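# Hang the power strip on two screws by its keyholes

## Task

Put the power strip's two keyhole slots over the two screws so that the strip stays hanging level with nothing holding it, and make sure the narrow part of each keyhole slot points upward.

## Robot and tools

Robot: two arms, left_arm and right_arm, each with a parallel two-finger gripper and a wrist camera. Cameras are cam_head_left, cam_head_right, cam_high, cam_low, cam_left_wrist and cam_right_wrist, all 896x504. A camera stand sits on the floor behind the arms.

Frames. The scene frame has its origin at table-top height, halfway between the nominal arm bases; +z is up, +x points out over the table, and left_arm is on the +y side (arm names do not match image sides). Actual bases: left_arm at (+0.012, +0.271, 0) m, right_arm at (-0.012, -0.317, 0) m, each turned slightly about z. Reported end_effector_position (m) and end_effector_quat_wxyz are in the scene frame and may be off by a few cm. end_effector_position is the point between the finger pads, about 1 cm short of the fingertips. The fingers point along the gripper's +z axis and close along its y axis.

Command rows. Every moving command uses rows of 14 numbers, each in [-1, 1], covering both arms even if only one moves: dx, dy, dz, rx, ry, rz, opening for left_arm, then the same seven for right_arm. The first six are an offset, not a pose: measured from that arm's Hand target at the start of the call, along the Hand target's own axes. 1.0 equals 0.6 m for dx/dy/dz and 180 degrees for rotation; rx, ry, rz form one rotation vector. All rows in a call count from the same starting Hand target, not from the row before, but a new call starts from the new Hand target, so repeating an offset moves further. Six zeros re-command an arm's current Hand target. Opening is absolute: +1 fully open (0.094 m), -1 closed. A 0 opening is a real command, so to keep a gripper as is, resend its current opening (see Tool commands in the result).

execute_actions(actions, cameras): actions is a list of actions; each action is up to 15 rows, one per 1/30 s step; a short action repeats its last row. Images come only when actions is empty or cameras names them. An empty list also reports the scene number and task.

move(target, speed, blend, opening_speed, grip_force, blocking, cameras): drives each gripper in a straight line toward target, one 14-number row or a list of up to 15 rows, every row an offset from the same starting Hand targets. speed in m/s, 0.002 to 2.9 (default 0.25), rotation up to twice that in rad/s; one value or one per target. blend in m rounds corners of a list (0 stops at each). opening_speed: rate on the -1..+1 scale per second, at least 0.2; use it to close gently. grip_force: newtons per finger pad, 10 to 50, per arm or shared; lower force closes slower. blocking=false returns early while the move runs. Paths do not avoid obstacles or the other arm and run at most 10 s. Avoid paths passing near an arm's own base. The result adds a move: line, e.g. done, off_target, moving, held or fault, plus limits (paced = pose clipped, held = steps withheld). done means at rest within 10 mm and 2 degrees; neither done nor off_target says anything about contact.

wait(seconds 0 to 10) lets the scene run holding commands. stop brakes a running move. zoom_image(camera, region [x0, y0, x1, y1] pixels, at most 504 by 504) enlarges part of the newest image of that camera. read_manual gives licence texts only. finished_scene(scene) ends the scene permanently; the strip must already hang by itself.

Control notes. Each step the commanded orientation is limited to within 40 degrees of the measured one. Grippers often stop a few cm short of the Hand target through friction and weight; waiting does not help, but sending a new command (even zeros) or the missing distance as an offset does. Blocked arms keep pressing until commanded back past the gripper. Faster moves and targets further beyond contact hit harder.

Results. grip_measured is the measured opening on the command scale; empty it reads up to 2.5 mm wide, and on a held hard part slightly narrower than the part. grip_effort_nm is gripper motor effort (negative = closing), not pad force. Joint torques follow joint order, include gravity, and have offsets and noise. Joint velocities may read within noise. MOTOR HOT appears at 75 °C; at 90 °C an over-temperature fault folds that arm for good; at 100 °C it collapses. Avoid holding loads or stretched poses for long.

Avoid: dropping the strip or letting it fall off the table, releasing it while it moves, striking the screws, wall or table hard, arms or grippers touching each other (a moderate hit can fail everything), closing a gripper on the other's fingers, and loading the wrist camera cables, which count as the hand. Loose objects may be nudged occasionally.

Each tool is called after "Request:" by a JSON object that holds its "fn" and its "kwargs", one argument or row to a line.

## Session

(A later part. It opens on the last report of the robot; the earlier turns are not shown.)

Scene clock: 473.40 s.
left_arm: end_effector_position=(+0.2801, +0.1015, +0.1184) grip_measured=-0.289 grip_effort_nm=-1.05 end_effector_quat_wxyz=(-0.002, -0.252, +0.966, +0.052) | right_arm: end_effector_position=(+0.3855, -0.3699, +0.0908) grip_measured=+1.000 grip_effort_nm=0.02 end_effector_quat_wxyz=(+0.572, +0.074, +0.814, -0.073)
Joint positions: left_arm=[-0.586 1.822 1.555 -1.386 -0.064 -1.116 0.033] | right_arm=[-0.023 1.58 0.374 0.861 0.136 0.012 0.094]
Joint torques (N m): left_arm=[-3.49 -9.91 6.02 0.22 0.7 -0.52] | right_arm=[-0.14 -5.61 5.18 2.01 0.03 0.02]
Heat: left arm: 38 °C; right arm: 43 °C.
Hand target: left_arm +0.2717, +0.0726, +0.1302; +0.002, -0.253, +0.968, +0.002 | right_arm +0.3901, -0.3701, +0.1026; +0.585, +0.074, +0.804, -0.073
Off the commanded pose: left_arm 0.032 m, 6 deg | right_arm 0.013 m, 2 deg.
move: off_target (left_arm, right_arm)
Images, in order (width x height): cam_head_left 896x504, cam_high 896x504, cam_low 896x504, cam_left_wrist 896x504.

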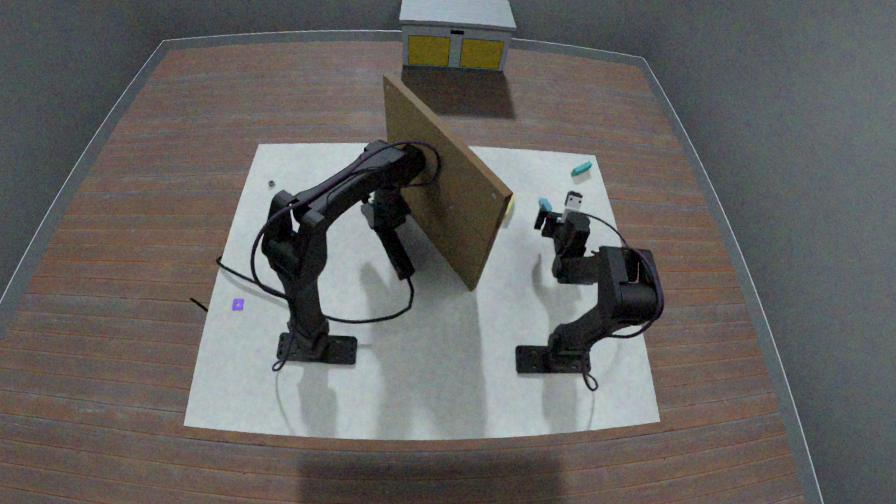

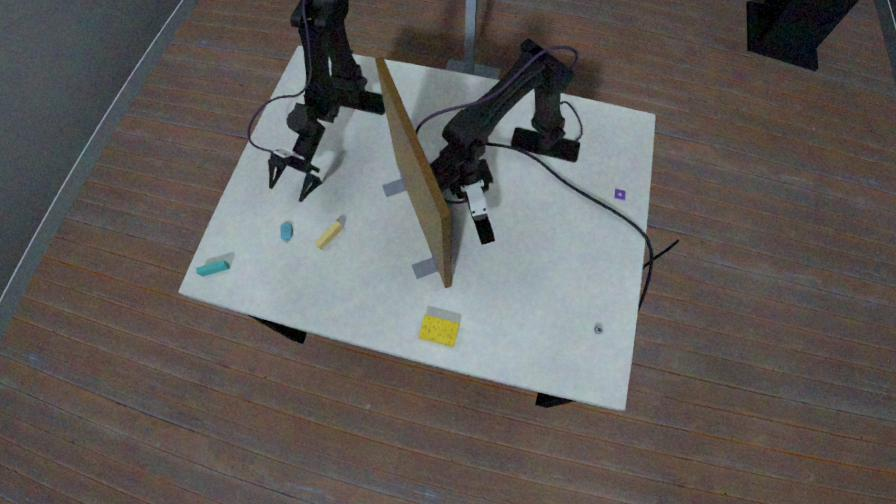

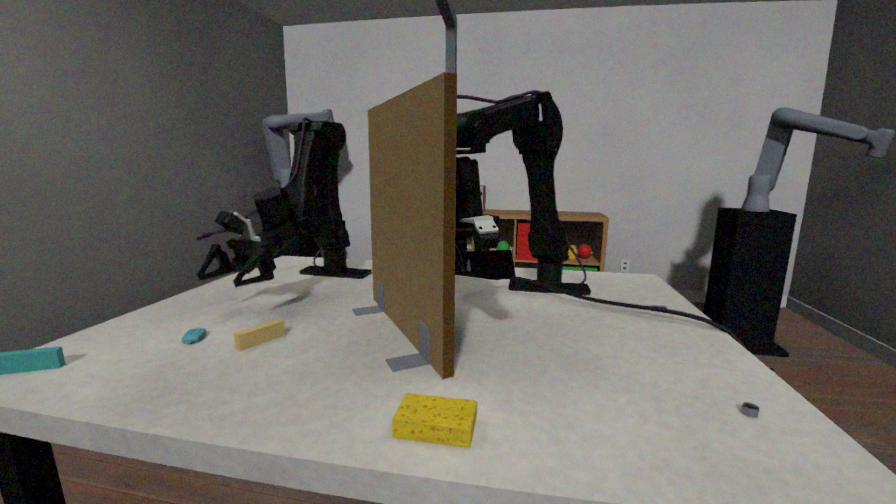

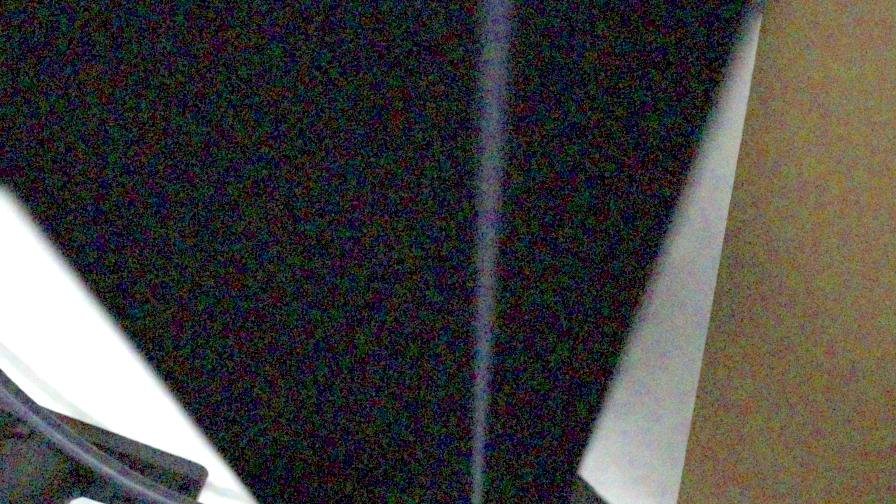

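Request:
{"fn": "move", "kwargs": {
  "target": [0.0,-0.03,0.12,0,0,0,-0.5,0,0,0,0,0,0,1],
  "speed": 0.12,
  "cameras": ["cam_left_wrist","cam_low","cam_head_left"]
}}

Request:
{"fn": "zoom_image", "kwargs": {
  "camera": "cam_low",
  "region": [440, 200, 560, 320]
}}

Request:
{"fn": "zoom_image", "kwargs": {
  "camera": "cam_head_left",
  "region": [340, 180, 440, 300]
}}

Scene clock: 483.43 s.
left_arm: end_effector_position=(+0.2798, +0.0930, +0.0787) grip_measured=-0.289 grip_effort_nm=-1.05 end_effector_quat_wxyz=(+0.010, -0.249, +0.968, +0.037) | right_arm: end_effector_position=(+0.3855, -0.3699, +0.0908) grip_measured=+1.000 grip_effort_nm=0.02 end_effector_quat_wxyz=(+0.572, +0.074, +0.814, -0.073)
Joint positions: left_arm=[-0.607 1.819 1.396 -1.192 -0.063 -1.13 0.033] | right_arm=[-0.023 1.58 0.374 0.861 0.136 0.012 0.094]
Joint torques (N m): left_arm=[-3.44 -3.59 4.96 1 0.67 -0.65] | right_arm=[-0.08 -5.61 5.29 2.02 0.06 0.01]
Heat: left arm: 38 °C; right arm: 43 °C.
Hand target: left_arm +0.2807, +0.0572, +0.0581; +0.002, -0.253, +0.968, +0.002 | right_arm +0.3901, -0.3701, +0.1026; +0.585, +0.074, +0.804, -0.073
Off the commanded pose: left_arm 0.041 m, 4 deg | right_arm 0.013 m, 2 deg.
move: off_target (left_arm, right_arm)
Images, in order (width x height): cam_head_left 896x504, cam_low 896x504, cam_left_wrist 896x504.

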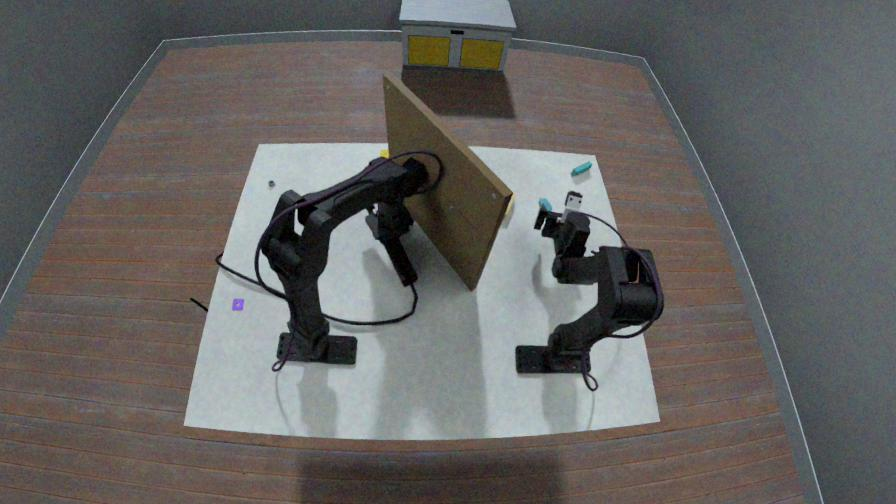

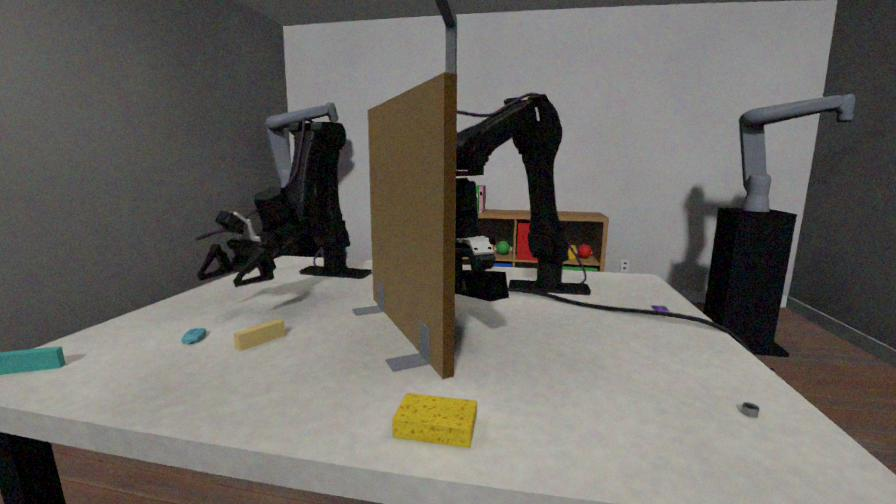

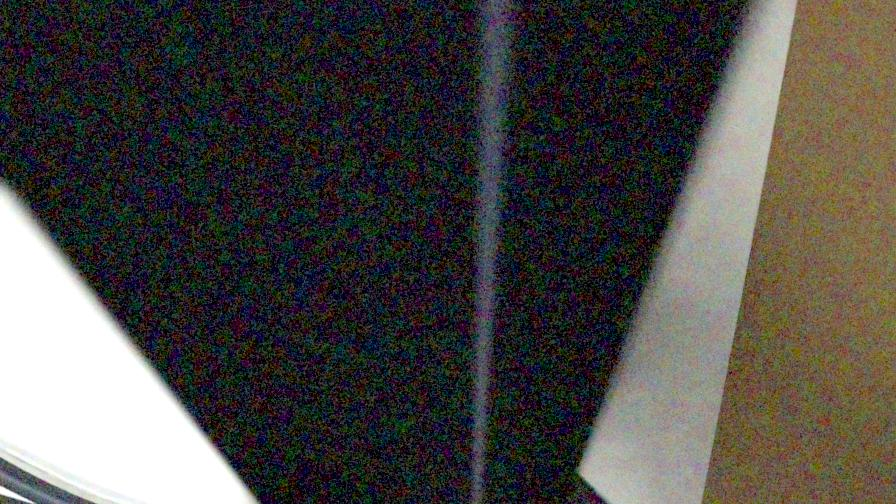

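Scaled by 4.200.

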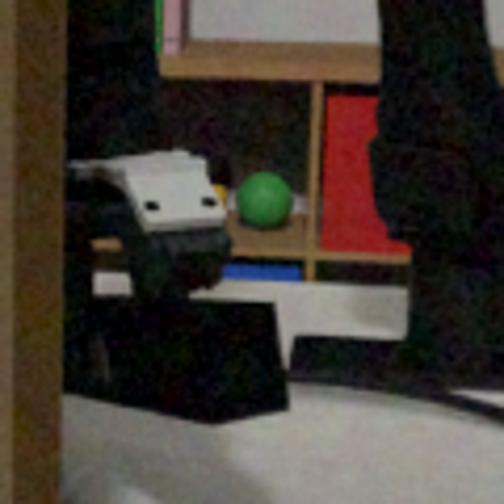

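Scaled by 4.200.

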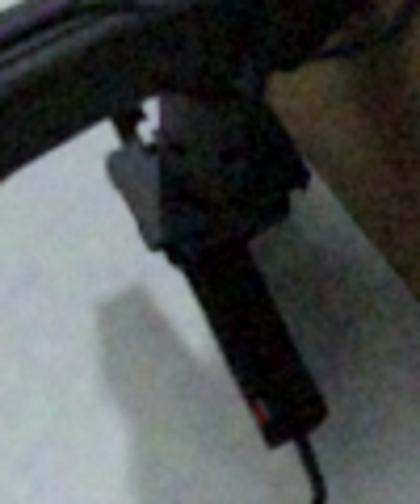

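Request:
{"fn": "move", "kwargs": {
  "target": [0.0,-0.02,0.06,0,0,0,-0.5,0,0,0,0,0,0,1],
  "speed": 0.08
}}

Request:
{"fn": "move", "kwargs": {
  "target": [0.0,0.0,0.04,0,0,0,-0.5,0,0,0,0,0,0,1],
  "speed": 0.06,
  "cameras": ["cam_left_wrist","cam_low","cam_head_left"]
}}

Request:
{"fn": "zoom_image", "kwargs": {
  "camera": "cam_low",
  "region": [440, 200, 560, 320]
}}

Scene clock: 501.67 s.
left_arm: end_effector_position=(+0.2844, +0.0897, +0.0654) grip_measured=-0.289 grip_effort_nm=-1.05 end_effector_quat_wxyz=(+0.020, -0.253, +0.967, +0.025) | right_arm: end_effector_position=(+0.3855, -0.3699, +0.0908) grip_measured=+1.000 grip_effort_nm=0.02 end_effector_quat_wxyz=(+0.572, +0.074, +0.814, -0.073)
Joint positions: left_arm=[-0.607 1.822 1.347 -1.11 -0.063 -1.137 0.033] | right_arm=[-0.023 1.58 0.374 0.861 0.136 0.012 0.094]
Joint torques (N m): left_arm=[-4.33 0.01 4.56 1.41 0.64 -0.72] | right_arm=[0.01 -5.65 5.29 2 0.08 0.01]
Heat: left arm: 37 °C; right arm: 43 °C.
Hand target: left_arm +0.2866, +0.0469, +0.0221; +0.001, -0.253, +0.968, +0.002 | right_arm +0.3901, -0.3701, +0.1026; +0.585, +0.074, +0.804, -0.073
Off the commanded pose: left_arm 0.061 m, 3 deg | right_arm 0.013 m, 2 deg.
move: off_target (left_arm, right_arm)

Scene clock: 502.73 s.
left_arm: end_effector_position=(+0.2839, +0.0883, +0.0453) grip_measured=-0.289 grip_effort_nm=-1.05 end_effector_quat_wxyz=(+0.017, -0.254, +0.967, +0.023) | right_arm: end_effector_position=(+0.3855, -0.3699, +0.0908) grip_measured=+1.000 grip_effort_nm=0.02 end_effector_quat_wxyz=(+0.572, +0.074, +0.814, -0.073)
Joint positions: left_arm=[-0.607 1.843 1.291 -1.033 -0.055 -1.14 0.033] | right_arm=[-0.023 1.58 0.374 0.861 0.136 0.012 0.094]
Joint torques (N m): left_arm=[-4.21 0.51 4.36 1.51 0.58 -0.68] | right_arm=[-0.03 -5.64 5.18 2 0.03 0.03]
Heat: left arm: 37 °C; right arm: 43 °C.
Hand target: left_arm +0.2867, +0.0470, -0.0019; +0.001, -0.253, +0.968, +0.002 | right_arm +0.3901, -0.3701, +0.1026; +0.585, +0.074, +0.804, -0.073
Off the commanded pose: left_arm 0.063 m, 3 deg | right_arm 0.013 m, 2 deg.
move: off_target (left_arm, right_arm)
Images, in order (width x height): cam_head_left 896x504, cam_low 896x504, cam_left_wrist 896x504.

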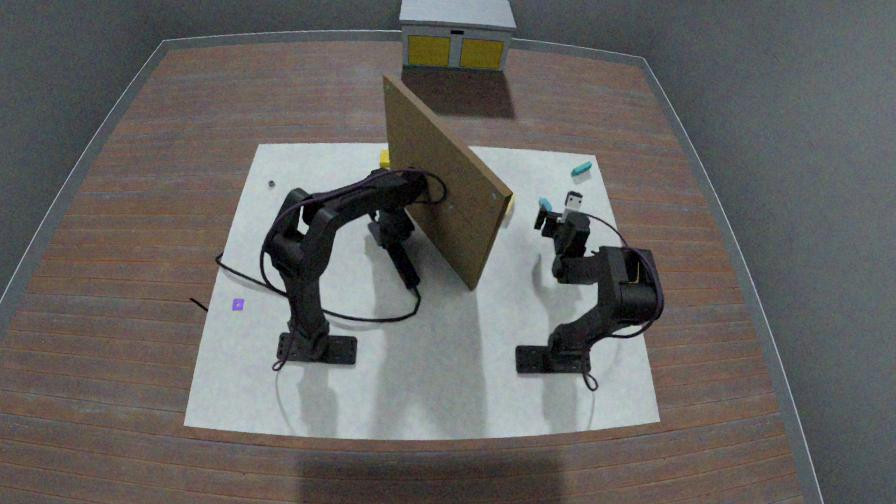

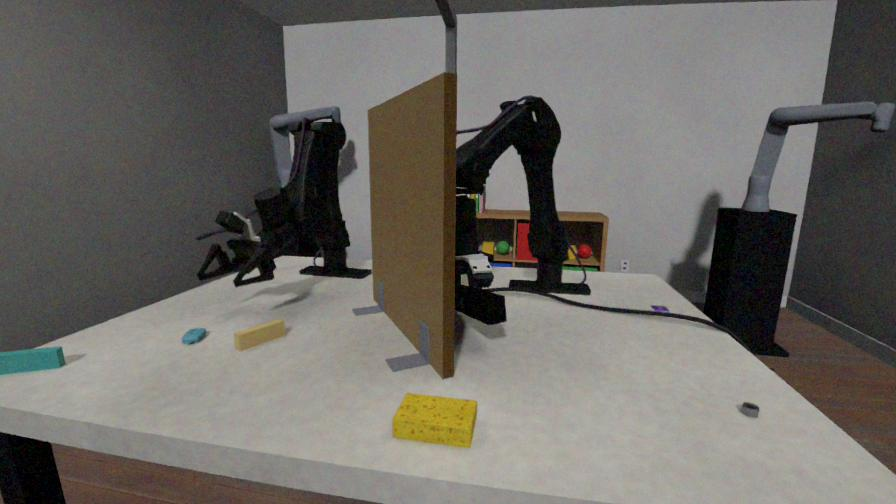

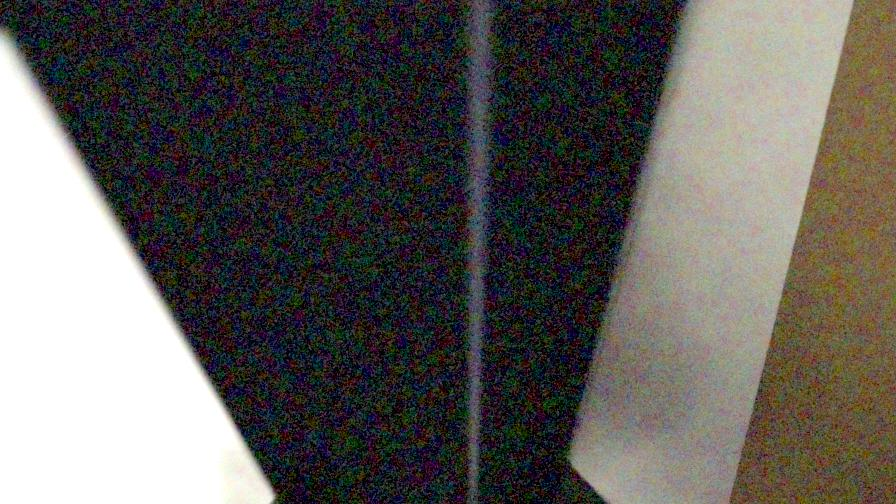

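Scaled by 4.200.

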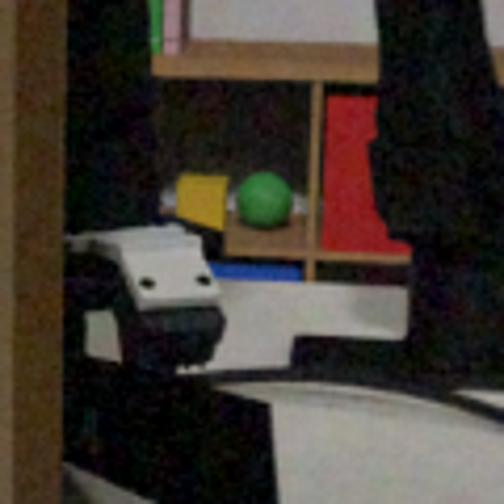

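Request:
{"fn": "move", "kwargs": {
  "target": [0.0,0.03,0.02,0,0,0,-0.5,0,0,0,0,0,0,1],
  "speed": 0.06
}}

Request:
{"fn": "move", "kwargs": {
  "target": [0.0,0.0,0.02,0,0,0,-0.5,0,0,0,0,0,0,1],
  "speed": 0.06,
  "cameras": ["cam_left_wrist","cam_low","cam_head_left"]
}}

Request:
{"fn": "zoom_image", "kwargs": {
  "camera": "cam_low",
  "region": [440, 220, 560, 340]
}}

Scene clock: 508.17 s.
left_arm: end_effector_position=(+0.2773, +0.0908, +0.0163) grip_measured=-0.290 grip_effort_nm=-1.05 end_effector_quat_wxyz=(+0.003, -0.253, +0.967, +0.033) | right_arm: end_effector_position=(+0.3855, -0.3699, +0.0908) grip_measured=+1.000 grip_effort_nm=0.02 end_effector_quat_wxyz=(+0.572, +0.074, +0.814, -0.073)
Joint positions: left_arm=[-0.609 1.889 1.229 -0.958 -0.047 -1.14 0.033] | right_arm=[-0.023 1.58 0.374 0.861 0.136 0.012 0.094]
Joint torques (N m): left_arm=[-2.8 -3.22 2.43 1.38 0.47 -0.46] | right_arm=[0.01 -5.53 5.22 2.03 0.06 -0.02]
Heat: left arm: 37 °C; right arm: 43 °C.
Hand target: left_arm +0.2779, +0.0628, -0.0139; +0.002, -0.253, +0.968, +0.002 | right_arm +0.3901, -0.3701, +0.1026; +0.585, +0.074, +0.804, -0.073
Off the commanded pose: left_arm 0.041 m, 4 deg | right_arm 0.013 m, 2 deg.
move: off_target (left_arm, right_arm)

Scene clock: 509.17 s.
left_arm: end_effector_position=(+0.2774, +0.0909, +0.0156) grip_measured=-0.290 grip_effort_nm=-1.05 end_effector_quat_wxyz=(+0.005, -0.252, +0.967, +0.034) | right_arm: end_effector_position=(+0.3855, -0.3699, +0.0908) grip_measured=+1.000 grip_effort_nm=0.02 end_effector_quat_wxyz=(+0.572, +0.074, +0.814, -0.073)
Joint positions: left_arm=[-0.61 1.889 1.225 -0.954 -0.051 -1.14 0.033] | right_arm=[-0.023 1.58 0.374 0.861 0.136 0.012 0.094]
Joint torques (N m): left_arm=[-2.58 -2.24 1.02 1.73 0.52 -0.45] | right_arm=[-0.06 -5.6 5.23 2 0.06 0.02]
Heat: left arm: 37 °C; right arm: 43 °C.
Hand target: left_arm +0.2779, +0.0628, -0.0259; +0.002, -0.253, +0.968, +0.002 | right_arm +0.3901, -0.3701, +0.1026; +0.585, +0.074, +0.804, -0.073
Off the commanded pose: left_arm 0.050 m, 4 deg | right_arm 0.013 m, 2 deg.
move: off_target (left_arm, right_arm)
Images, in order (width x height): cam_head_left 896x504, cam_low 896x504, cam_left_wrist 896x504.

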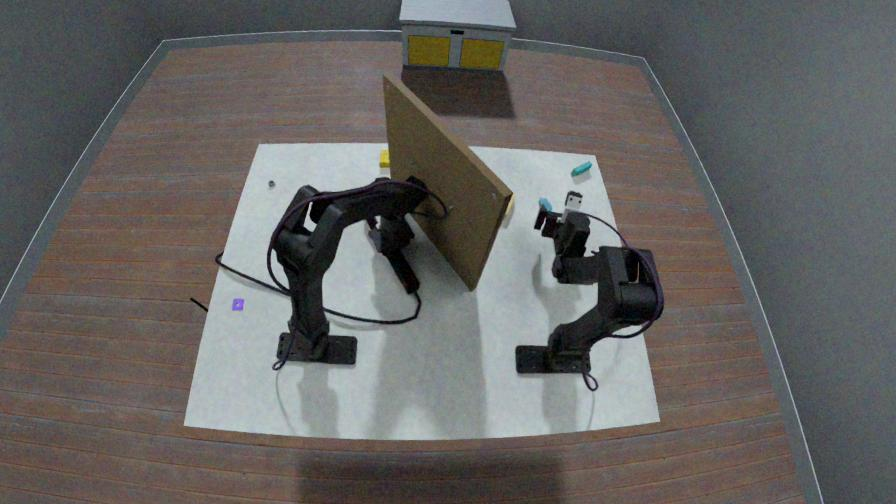

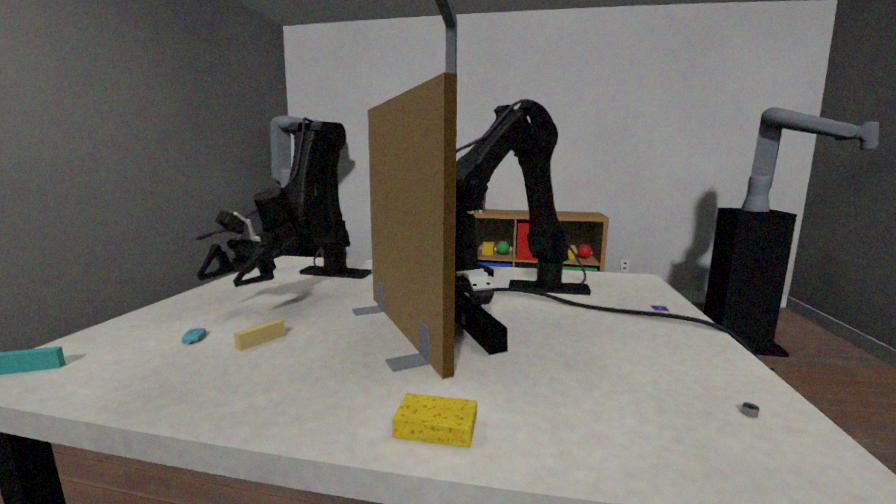

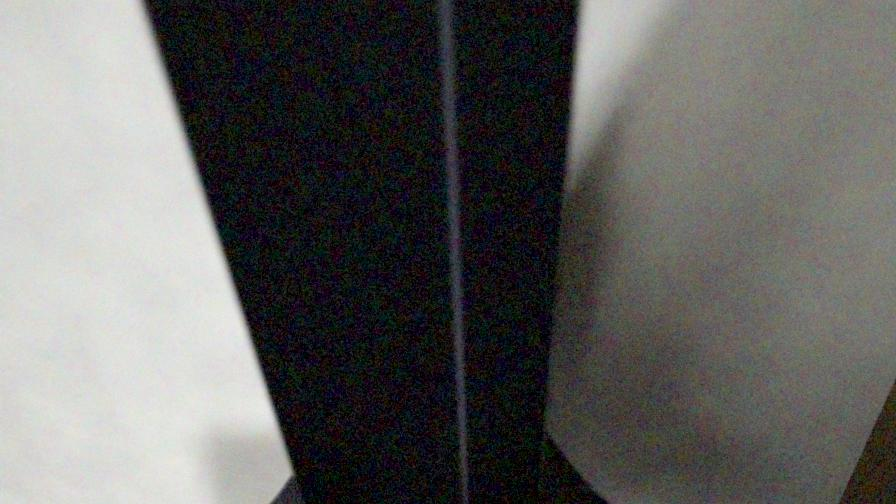

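Scaled by 4.200.

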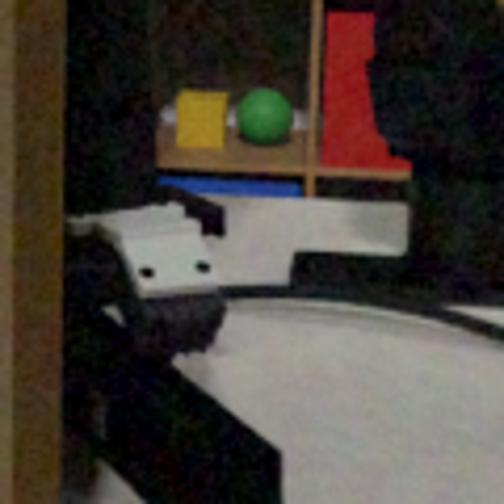

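Request:
{"fn": "execute_actions", "kwargs": {
  "actions": []
}}

Scene clock: 528.90 s.
left_arm: end_effector_position=(+0.2774, +0.0909, +0.0156) grip_measured=-0.290 grip_effort_nm=-1.05 end_effector_quat_wxyz=(+0.005, -0.252, +0.967, +0.034) | right_arm: end_effector_position=(+0.3855, -0.3699, +0.0908) grip_measured=+1.000 grip_effort_nm=0.02 end_effector_quat_wxyz=(+0.572, +0.074, +0.814, -0.073)
Joint positions: left_arm=[-0.61 1.889 1.225 -0.954 -0.051 -1.14 0.033] | right_arm=[-0.023 1.58 0.374 0.861 0.136 0.012 0.094]
Joint velocities: within noise
Joint torques (N m): left_arm=[-2.62 -2.14 0.96 1.72 0.5 -0.46] | right_arm=[-0.03 -5.59 5.07 2 0.01 -0.01]
Heat: left arm: 36 °C; right arm: 43 °C.
Hand target: left_arm +0.2779, +0.0628, -0.0259; +0.002, -0.253, +0.968, +0.002 | right_arm +0.3901, -0.3701, +0.1026; +0.585, +0.074, +0.804, -0.073
Tool commands: left_gripper/opening=-0.5 right_gripper/opening=+1.0
Off the commanded pose: left_arm 0.050 m, 4 deg | right_arm 0.013 m, 2 deg.

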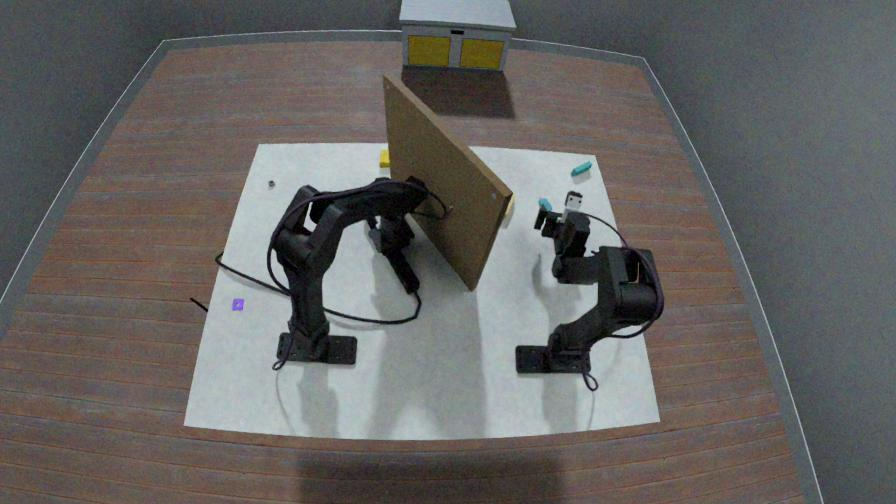

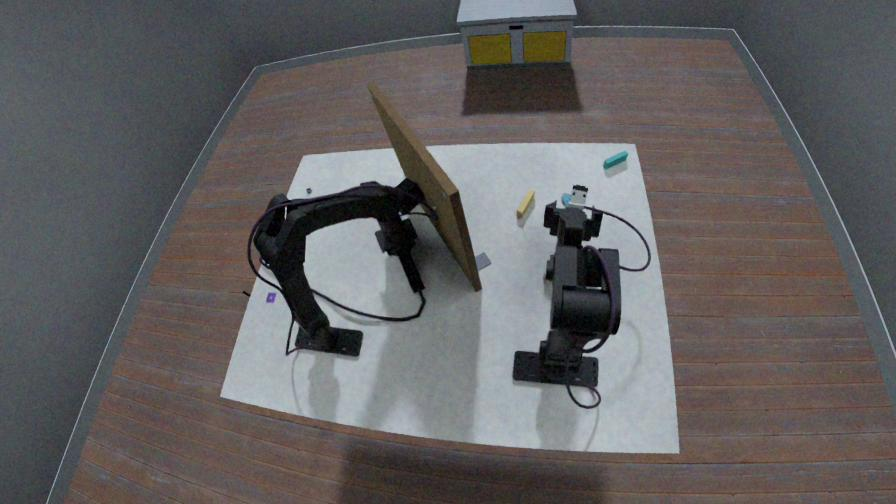

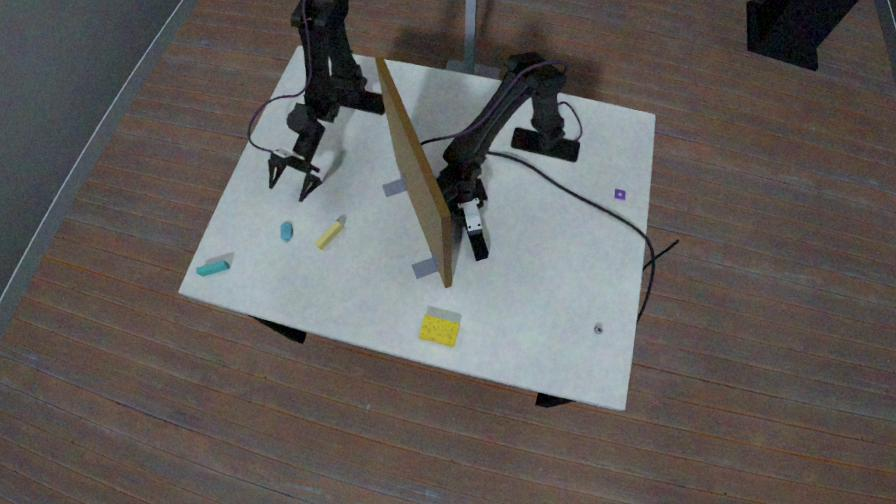

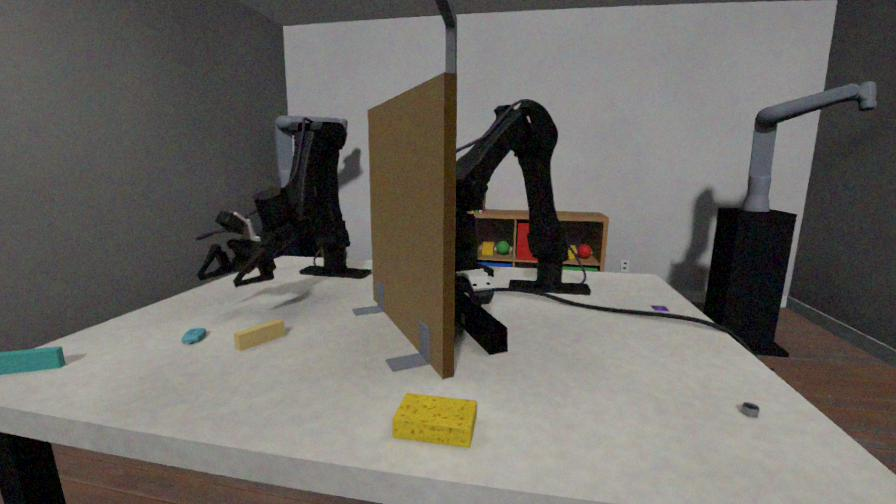

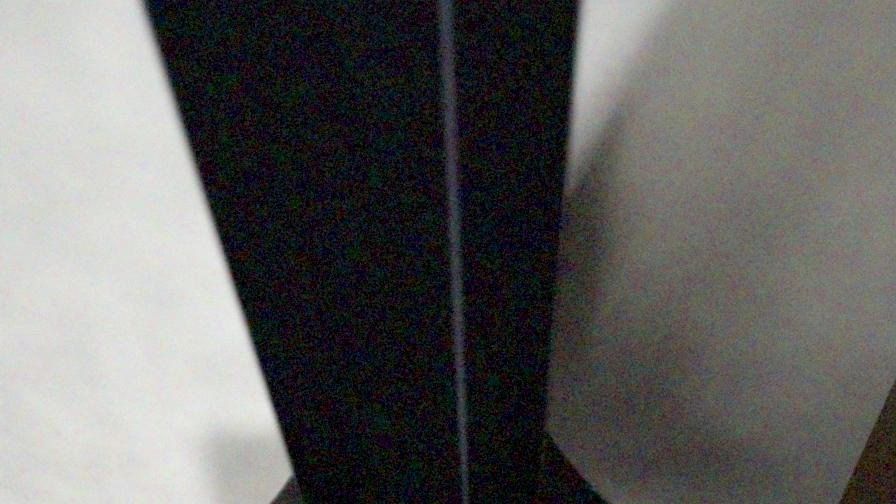

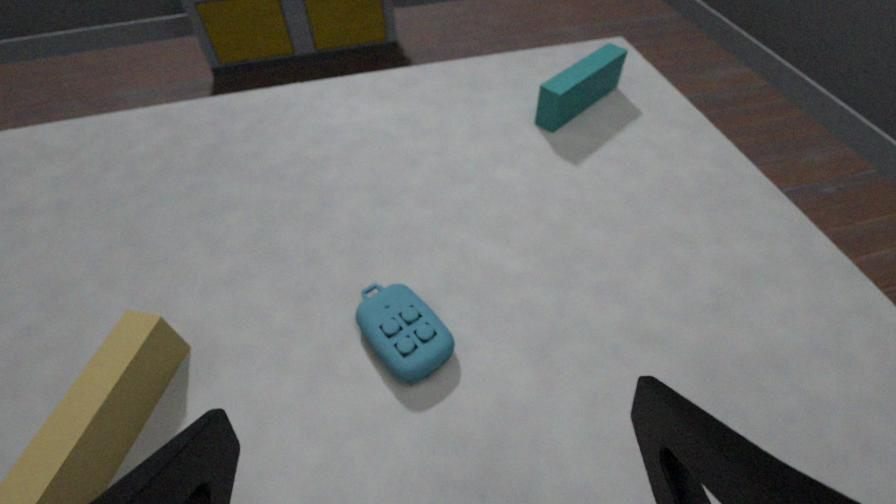

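Request:
{"fn": "move", "kwargs": {
  "target": [
    [-0.0227,0.041,-0.055,0,0,0,-0.5,0,0,0,0,0,0,1],
    [-0.0227,0.041,-0.055,0,0,0,0.3,0,0,0,0,0,0,1]
  ],
  "speed": 0.08,
  "opening_speed": 0.5,
  "cameras": ["cam_low","cam_left_wrist"]
}}

Scene clock: 540.23 s.
left_arm: end_effector_position=(+0.2775, +0.0939, +0.0119) grip_measured=+0.298 grip_effort_nm=0.07 end_effector_quat_wxyz=(+0.003, -0.247, +0.969, +0.010) | right_arm: end_effector_position=(+0.3855, -0.3699, +0.0908) grip_measured=+1.000 grip_effort_nm=0.02 end_effector_quat_wxyz=(+0.572, +0.074, +0.814, -0.073)
Joint positions: left_arm=[-0.584 1.859 1.17 -0.894 -0.019 -1.102 0.061] | right_arm=[-0.023 1.58 0.374 0.861 0.136 0.012 0.094]
Joint torques (N m): left_arm=[0.38 -6.63 4.34 0.34 0.13 -0.14] | right_arm=[-0.1 -5.65 5.15 1.99 0.04 -0.01]
Heat: left arm: 36 °C; right arm: 44 °C.
Hand target: left_arm +0.2777, +0.0908, +0.0072; +0.002, -0.253, +0.968, +0.002 | right_arm +0.3901, -0.3701, +0.1026; +0.585, +0.074, +0.804, -0.073
Off the commanded pose: left_arm 0.006 m, 1 deg | right_arm 0.013 m, 2 deg.
move: off_target (right_arm)
Images, in order (width x height): cam_low 896x504, cam_left_wrist 896x504.

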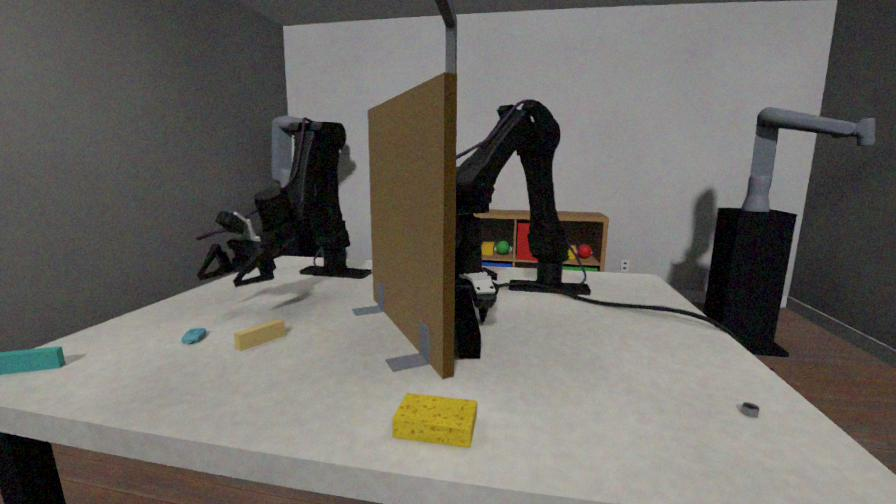

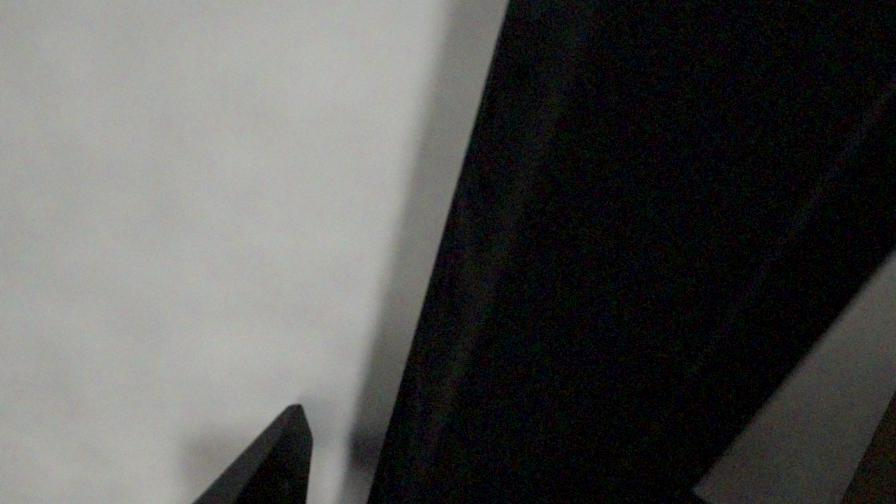

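Request:
{"fn": "move", "kwargs": {
  "target": [
    [0,0,-0.23,0,0,0,0.3,0,0,0,0,0,0,1],
    [0,0.3,-0.35,0,0,0,0.3,0,0,0,0,0,0,1]
  ],
  "speed": 0.2,
  "blend": 0.02,
  "cameras": ["cam_low","cam_left_wrist","cam_head_left","cam_high","cam_head_right"]
}}

Scene clock: 546.50 s.
left_arm: end_effector_position=(+0.1972, +0.2463, +0.2187) grip_measured=+0.299 grip_effort_nm=0.05 end_effector_quat_wxyz=(+0.094, -0.255, +0.962, -0.035) | right_arm: end_effector_position=(+0.3855, -0.3699, +0.0908) grip_measured=+1.000 grip_effort_nm=0.02 end_effector_quat_wxyz=(+0.572, +0.074, +0.814, -0.073)
Joint positions: left_arm=[-0.13 1.135 1.33 -1.565 -0.009 -0.666 0.061] | right_arm=[-0.023 1.58 0.374 0.861 0.136 0.012 0.094]
Joint torques (N m): left_arm=[0.54 -2.22 5 0.17 0.06 0.12] | right_arm=[-0.06 -5.46 5.23 2 0.04 0]
Heat: left arm: 36 °C; right arm: 44 °C.
Hand target: left_arm +0.1892, +0.2470, +0.2177; +0.002, -0.253, +0.968, +0.002 | right_arm +0.3901, -0.3701, +0.1026; +0.585, +0.074, +0.804, -0.073
Off the commanded pose: left_arm 0.008 m, 11 deg | right_arm 0.013 m, 2 deg.
joint sent to its limit (left arm) — joint 4 (wrist pitch), lower limit. The joint targets are off in orientation, not in position.
move: off_target (left_arm, right_arm)
Images, in order (width x height): cam_head_left 896x504, cam_head_right 896x504, cam_high 896x504, cam_low 896x504, cam_left_wrist 896x504.

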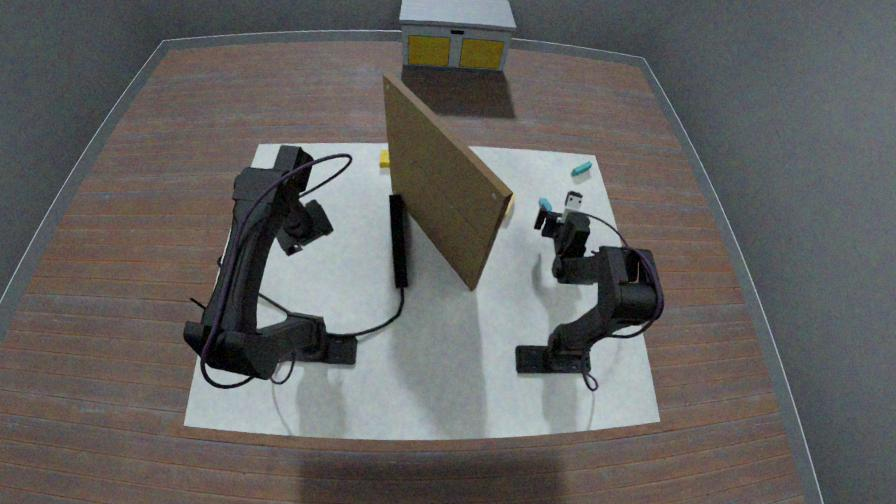

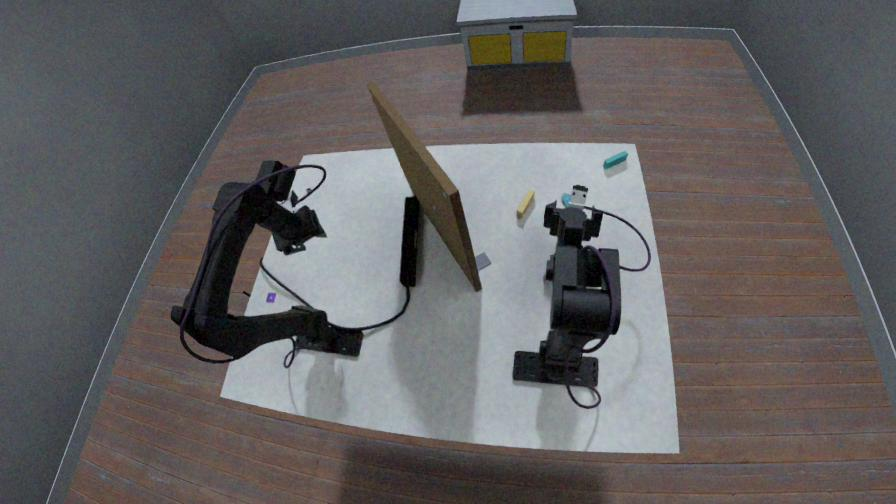

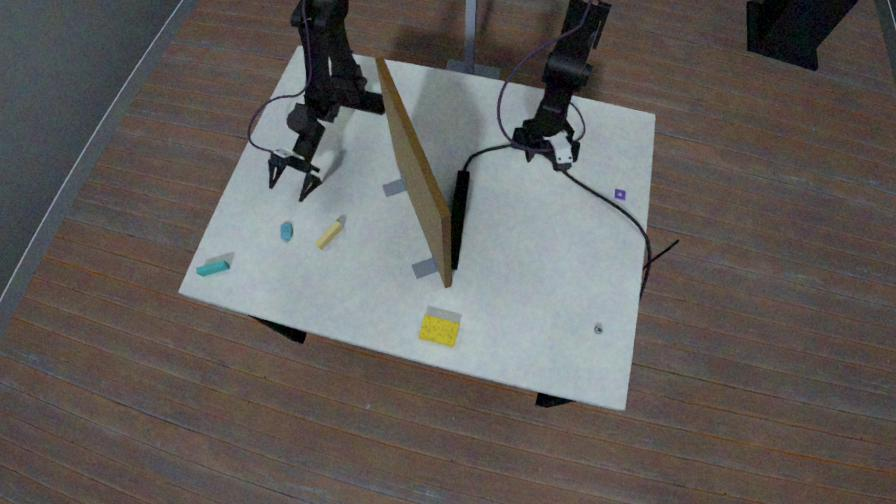

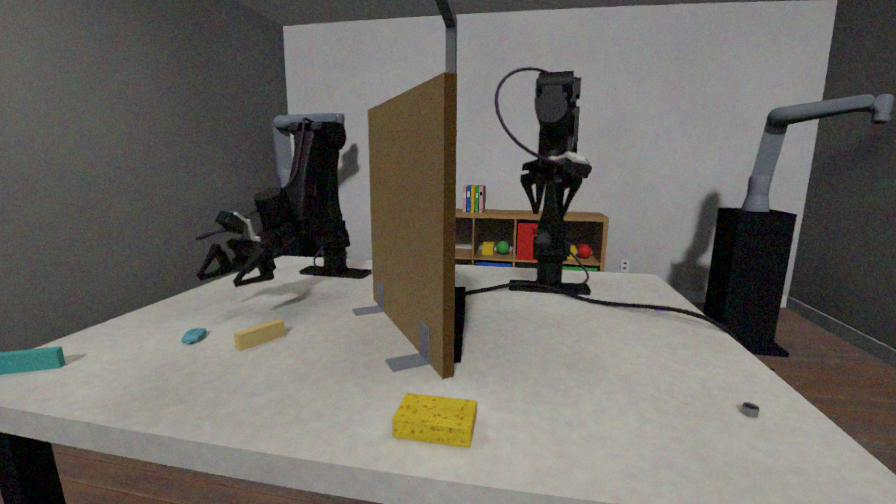

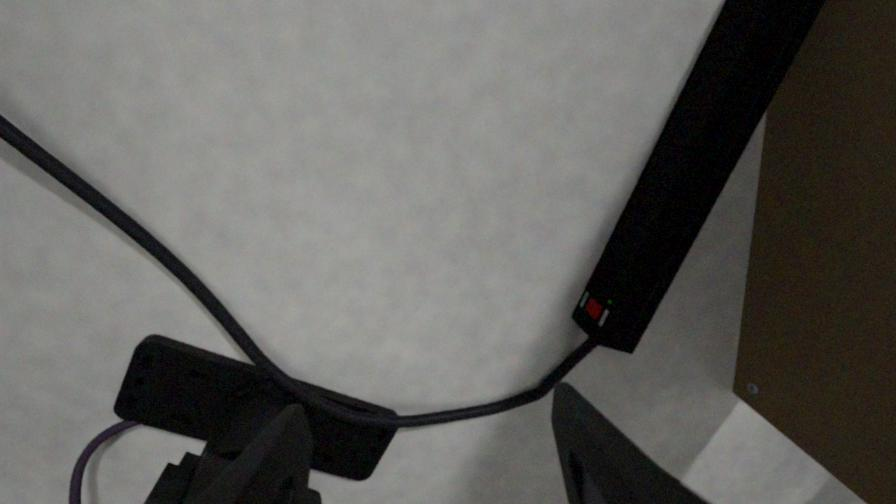

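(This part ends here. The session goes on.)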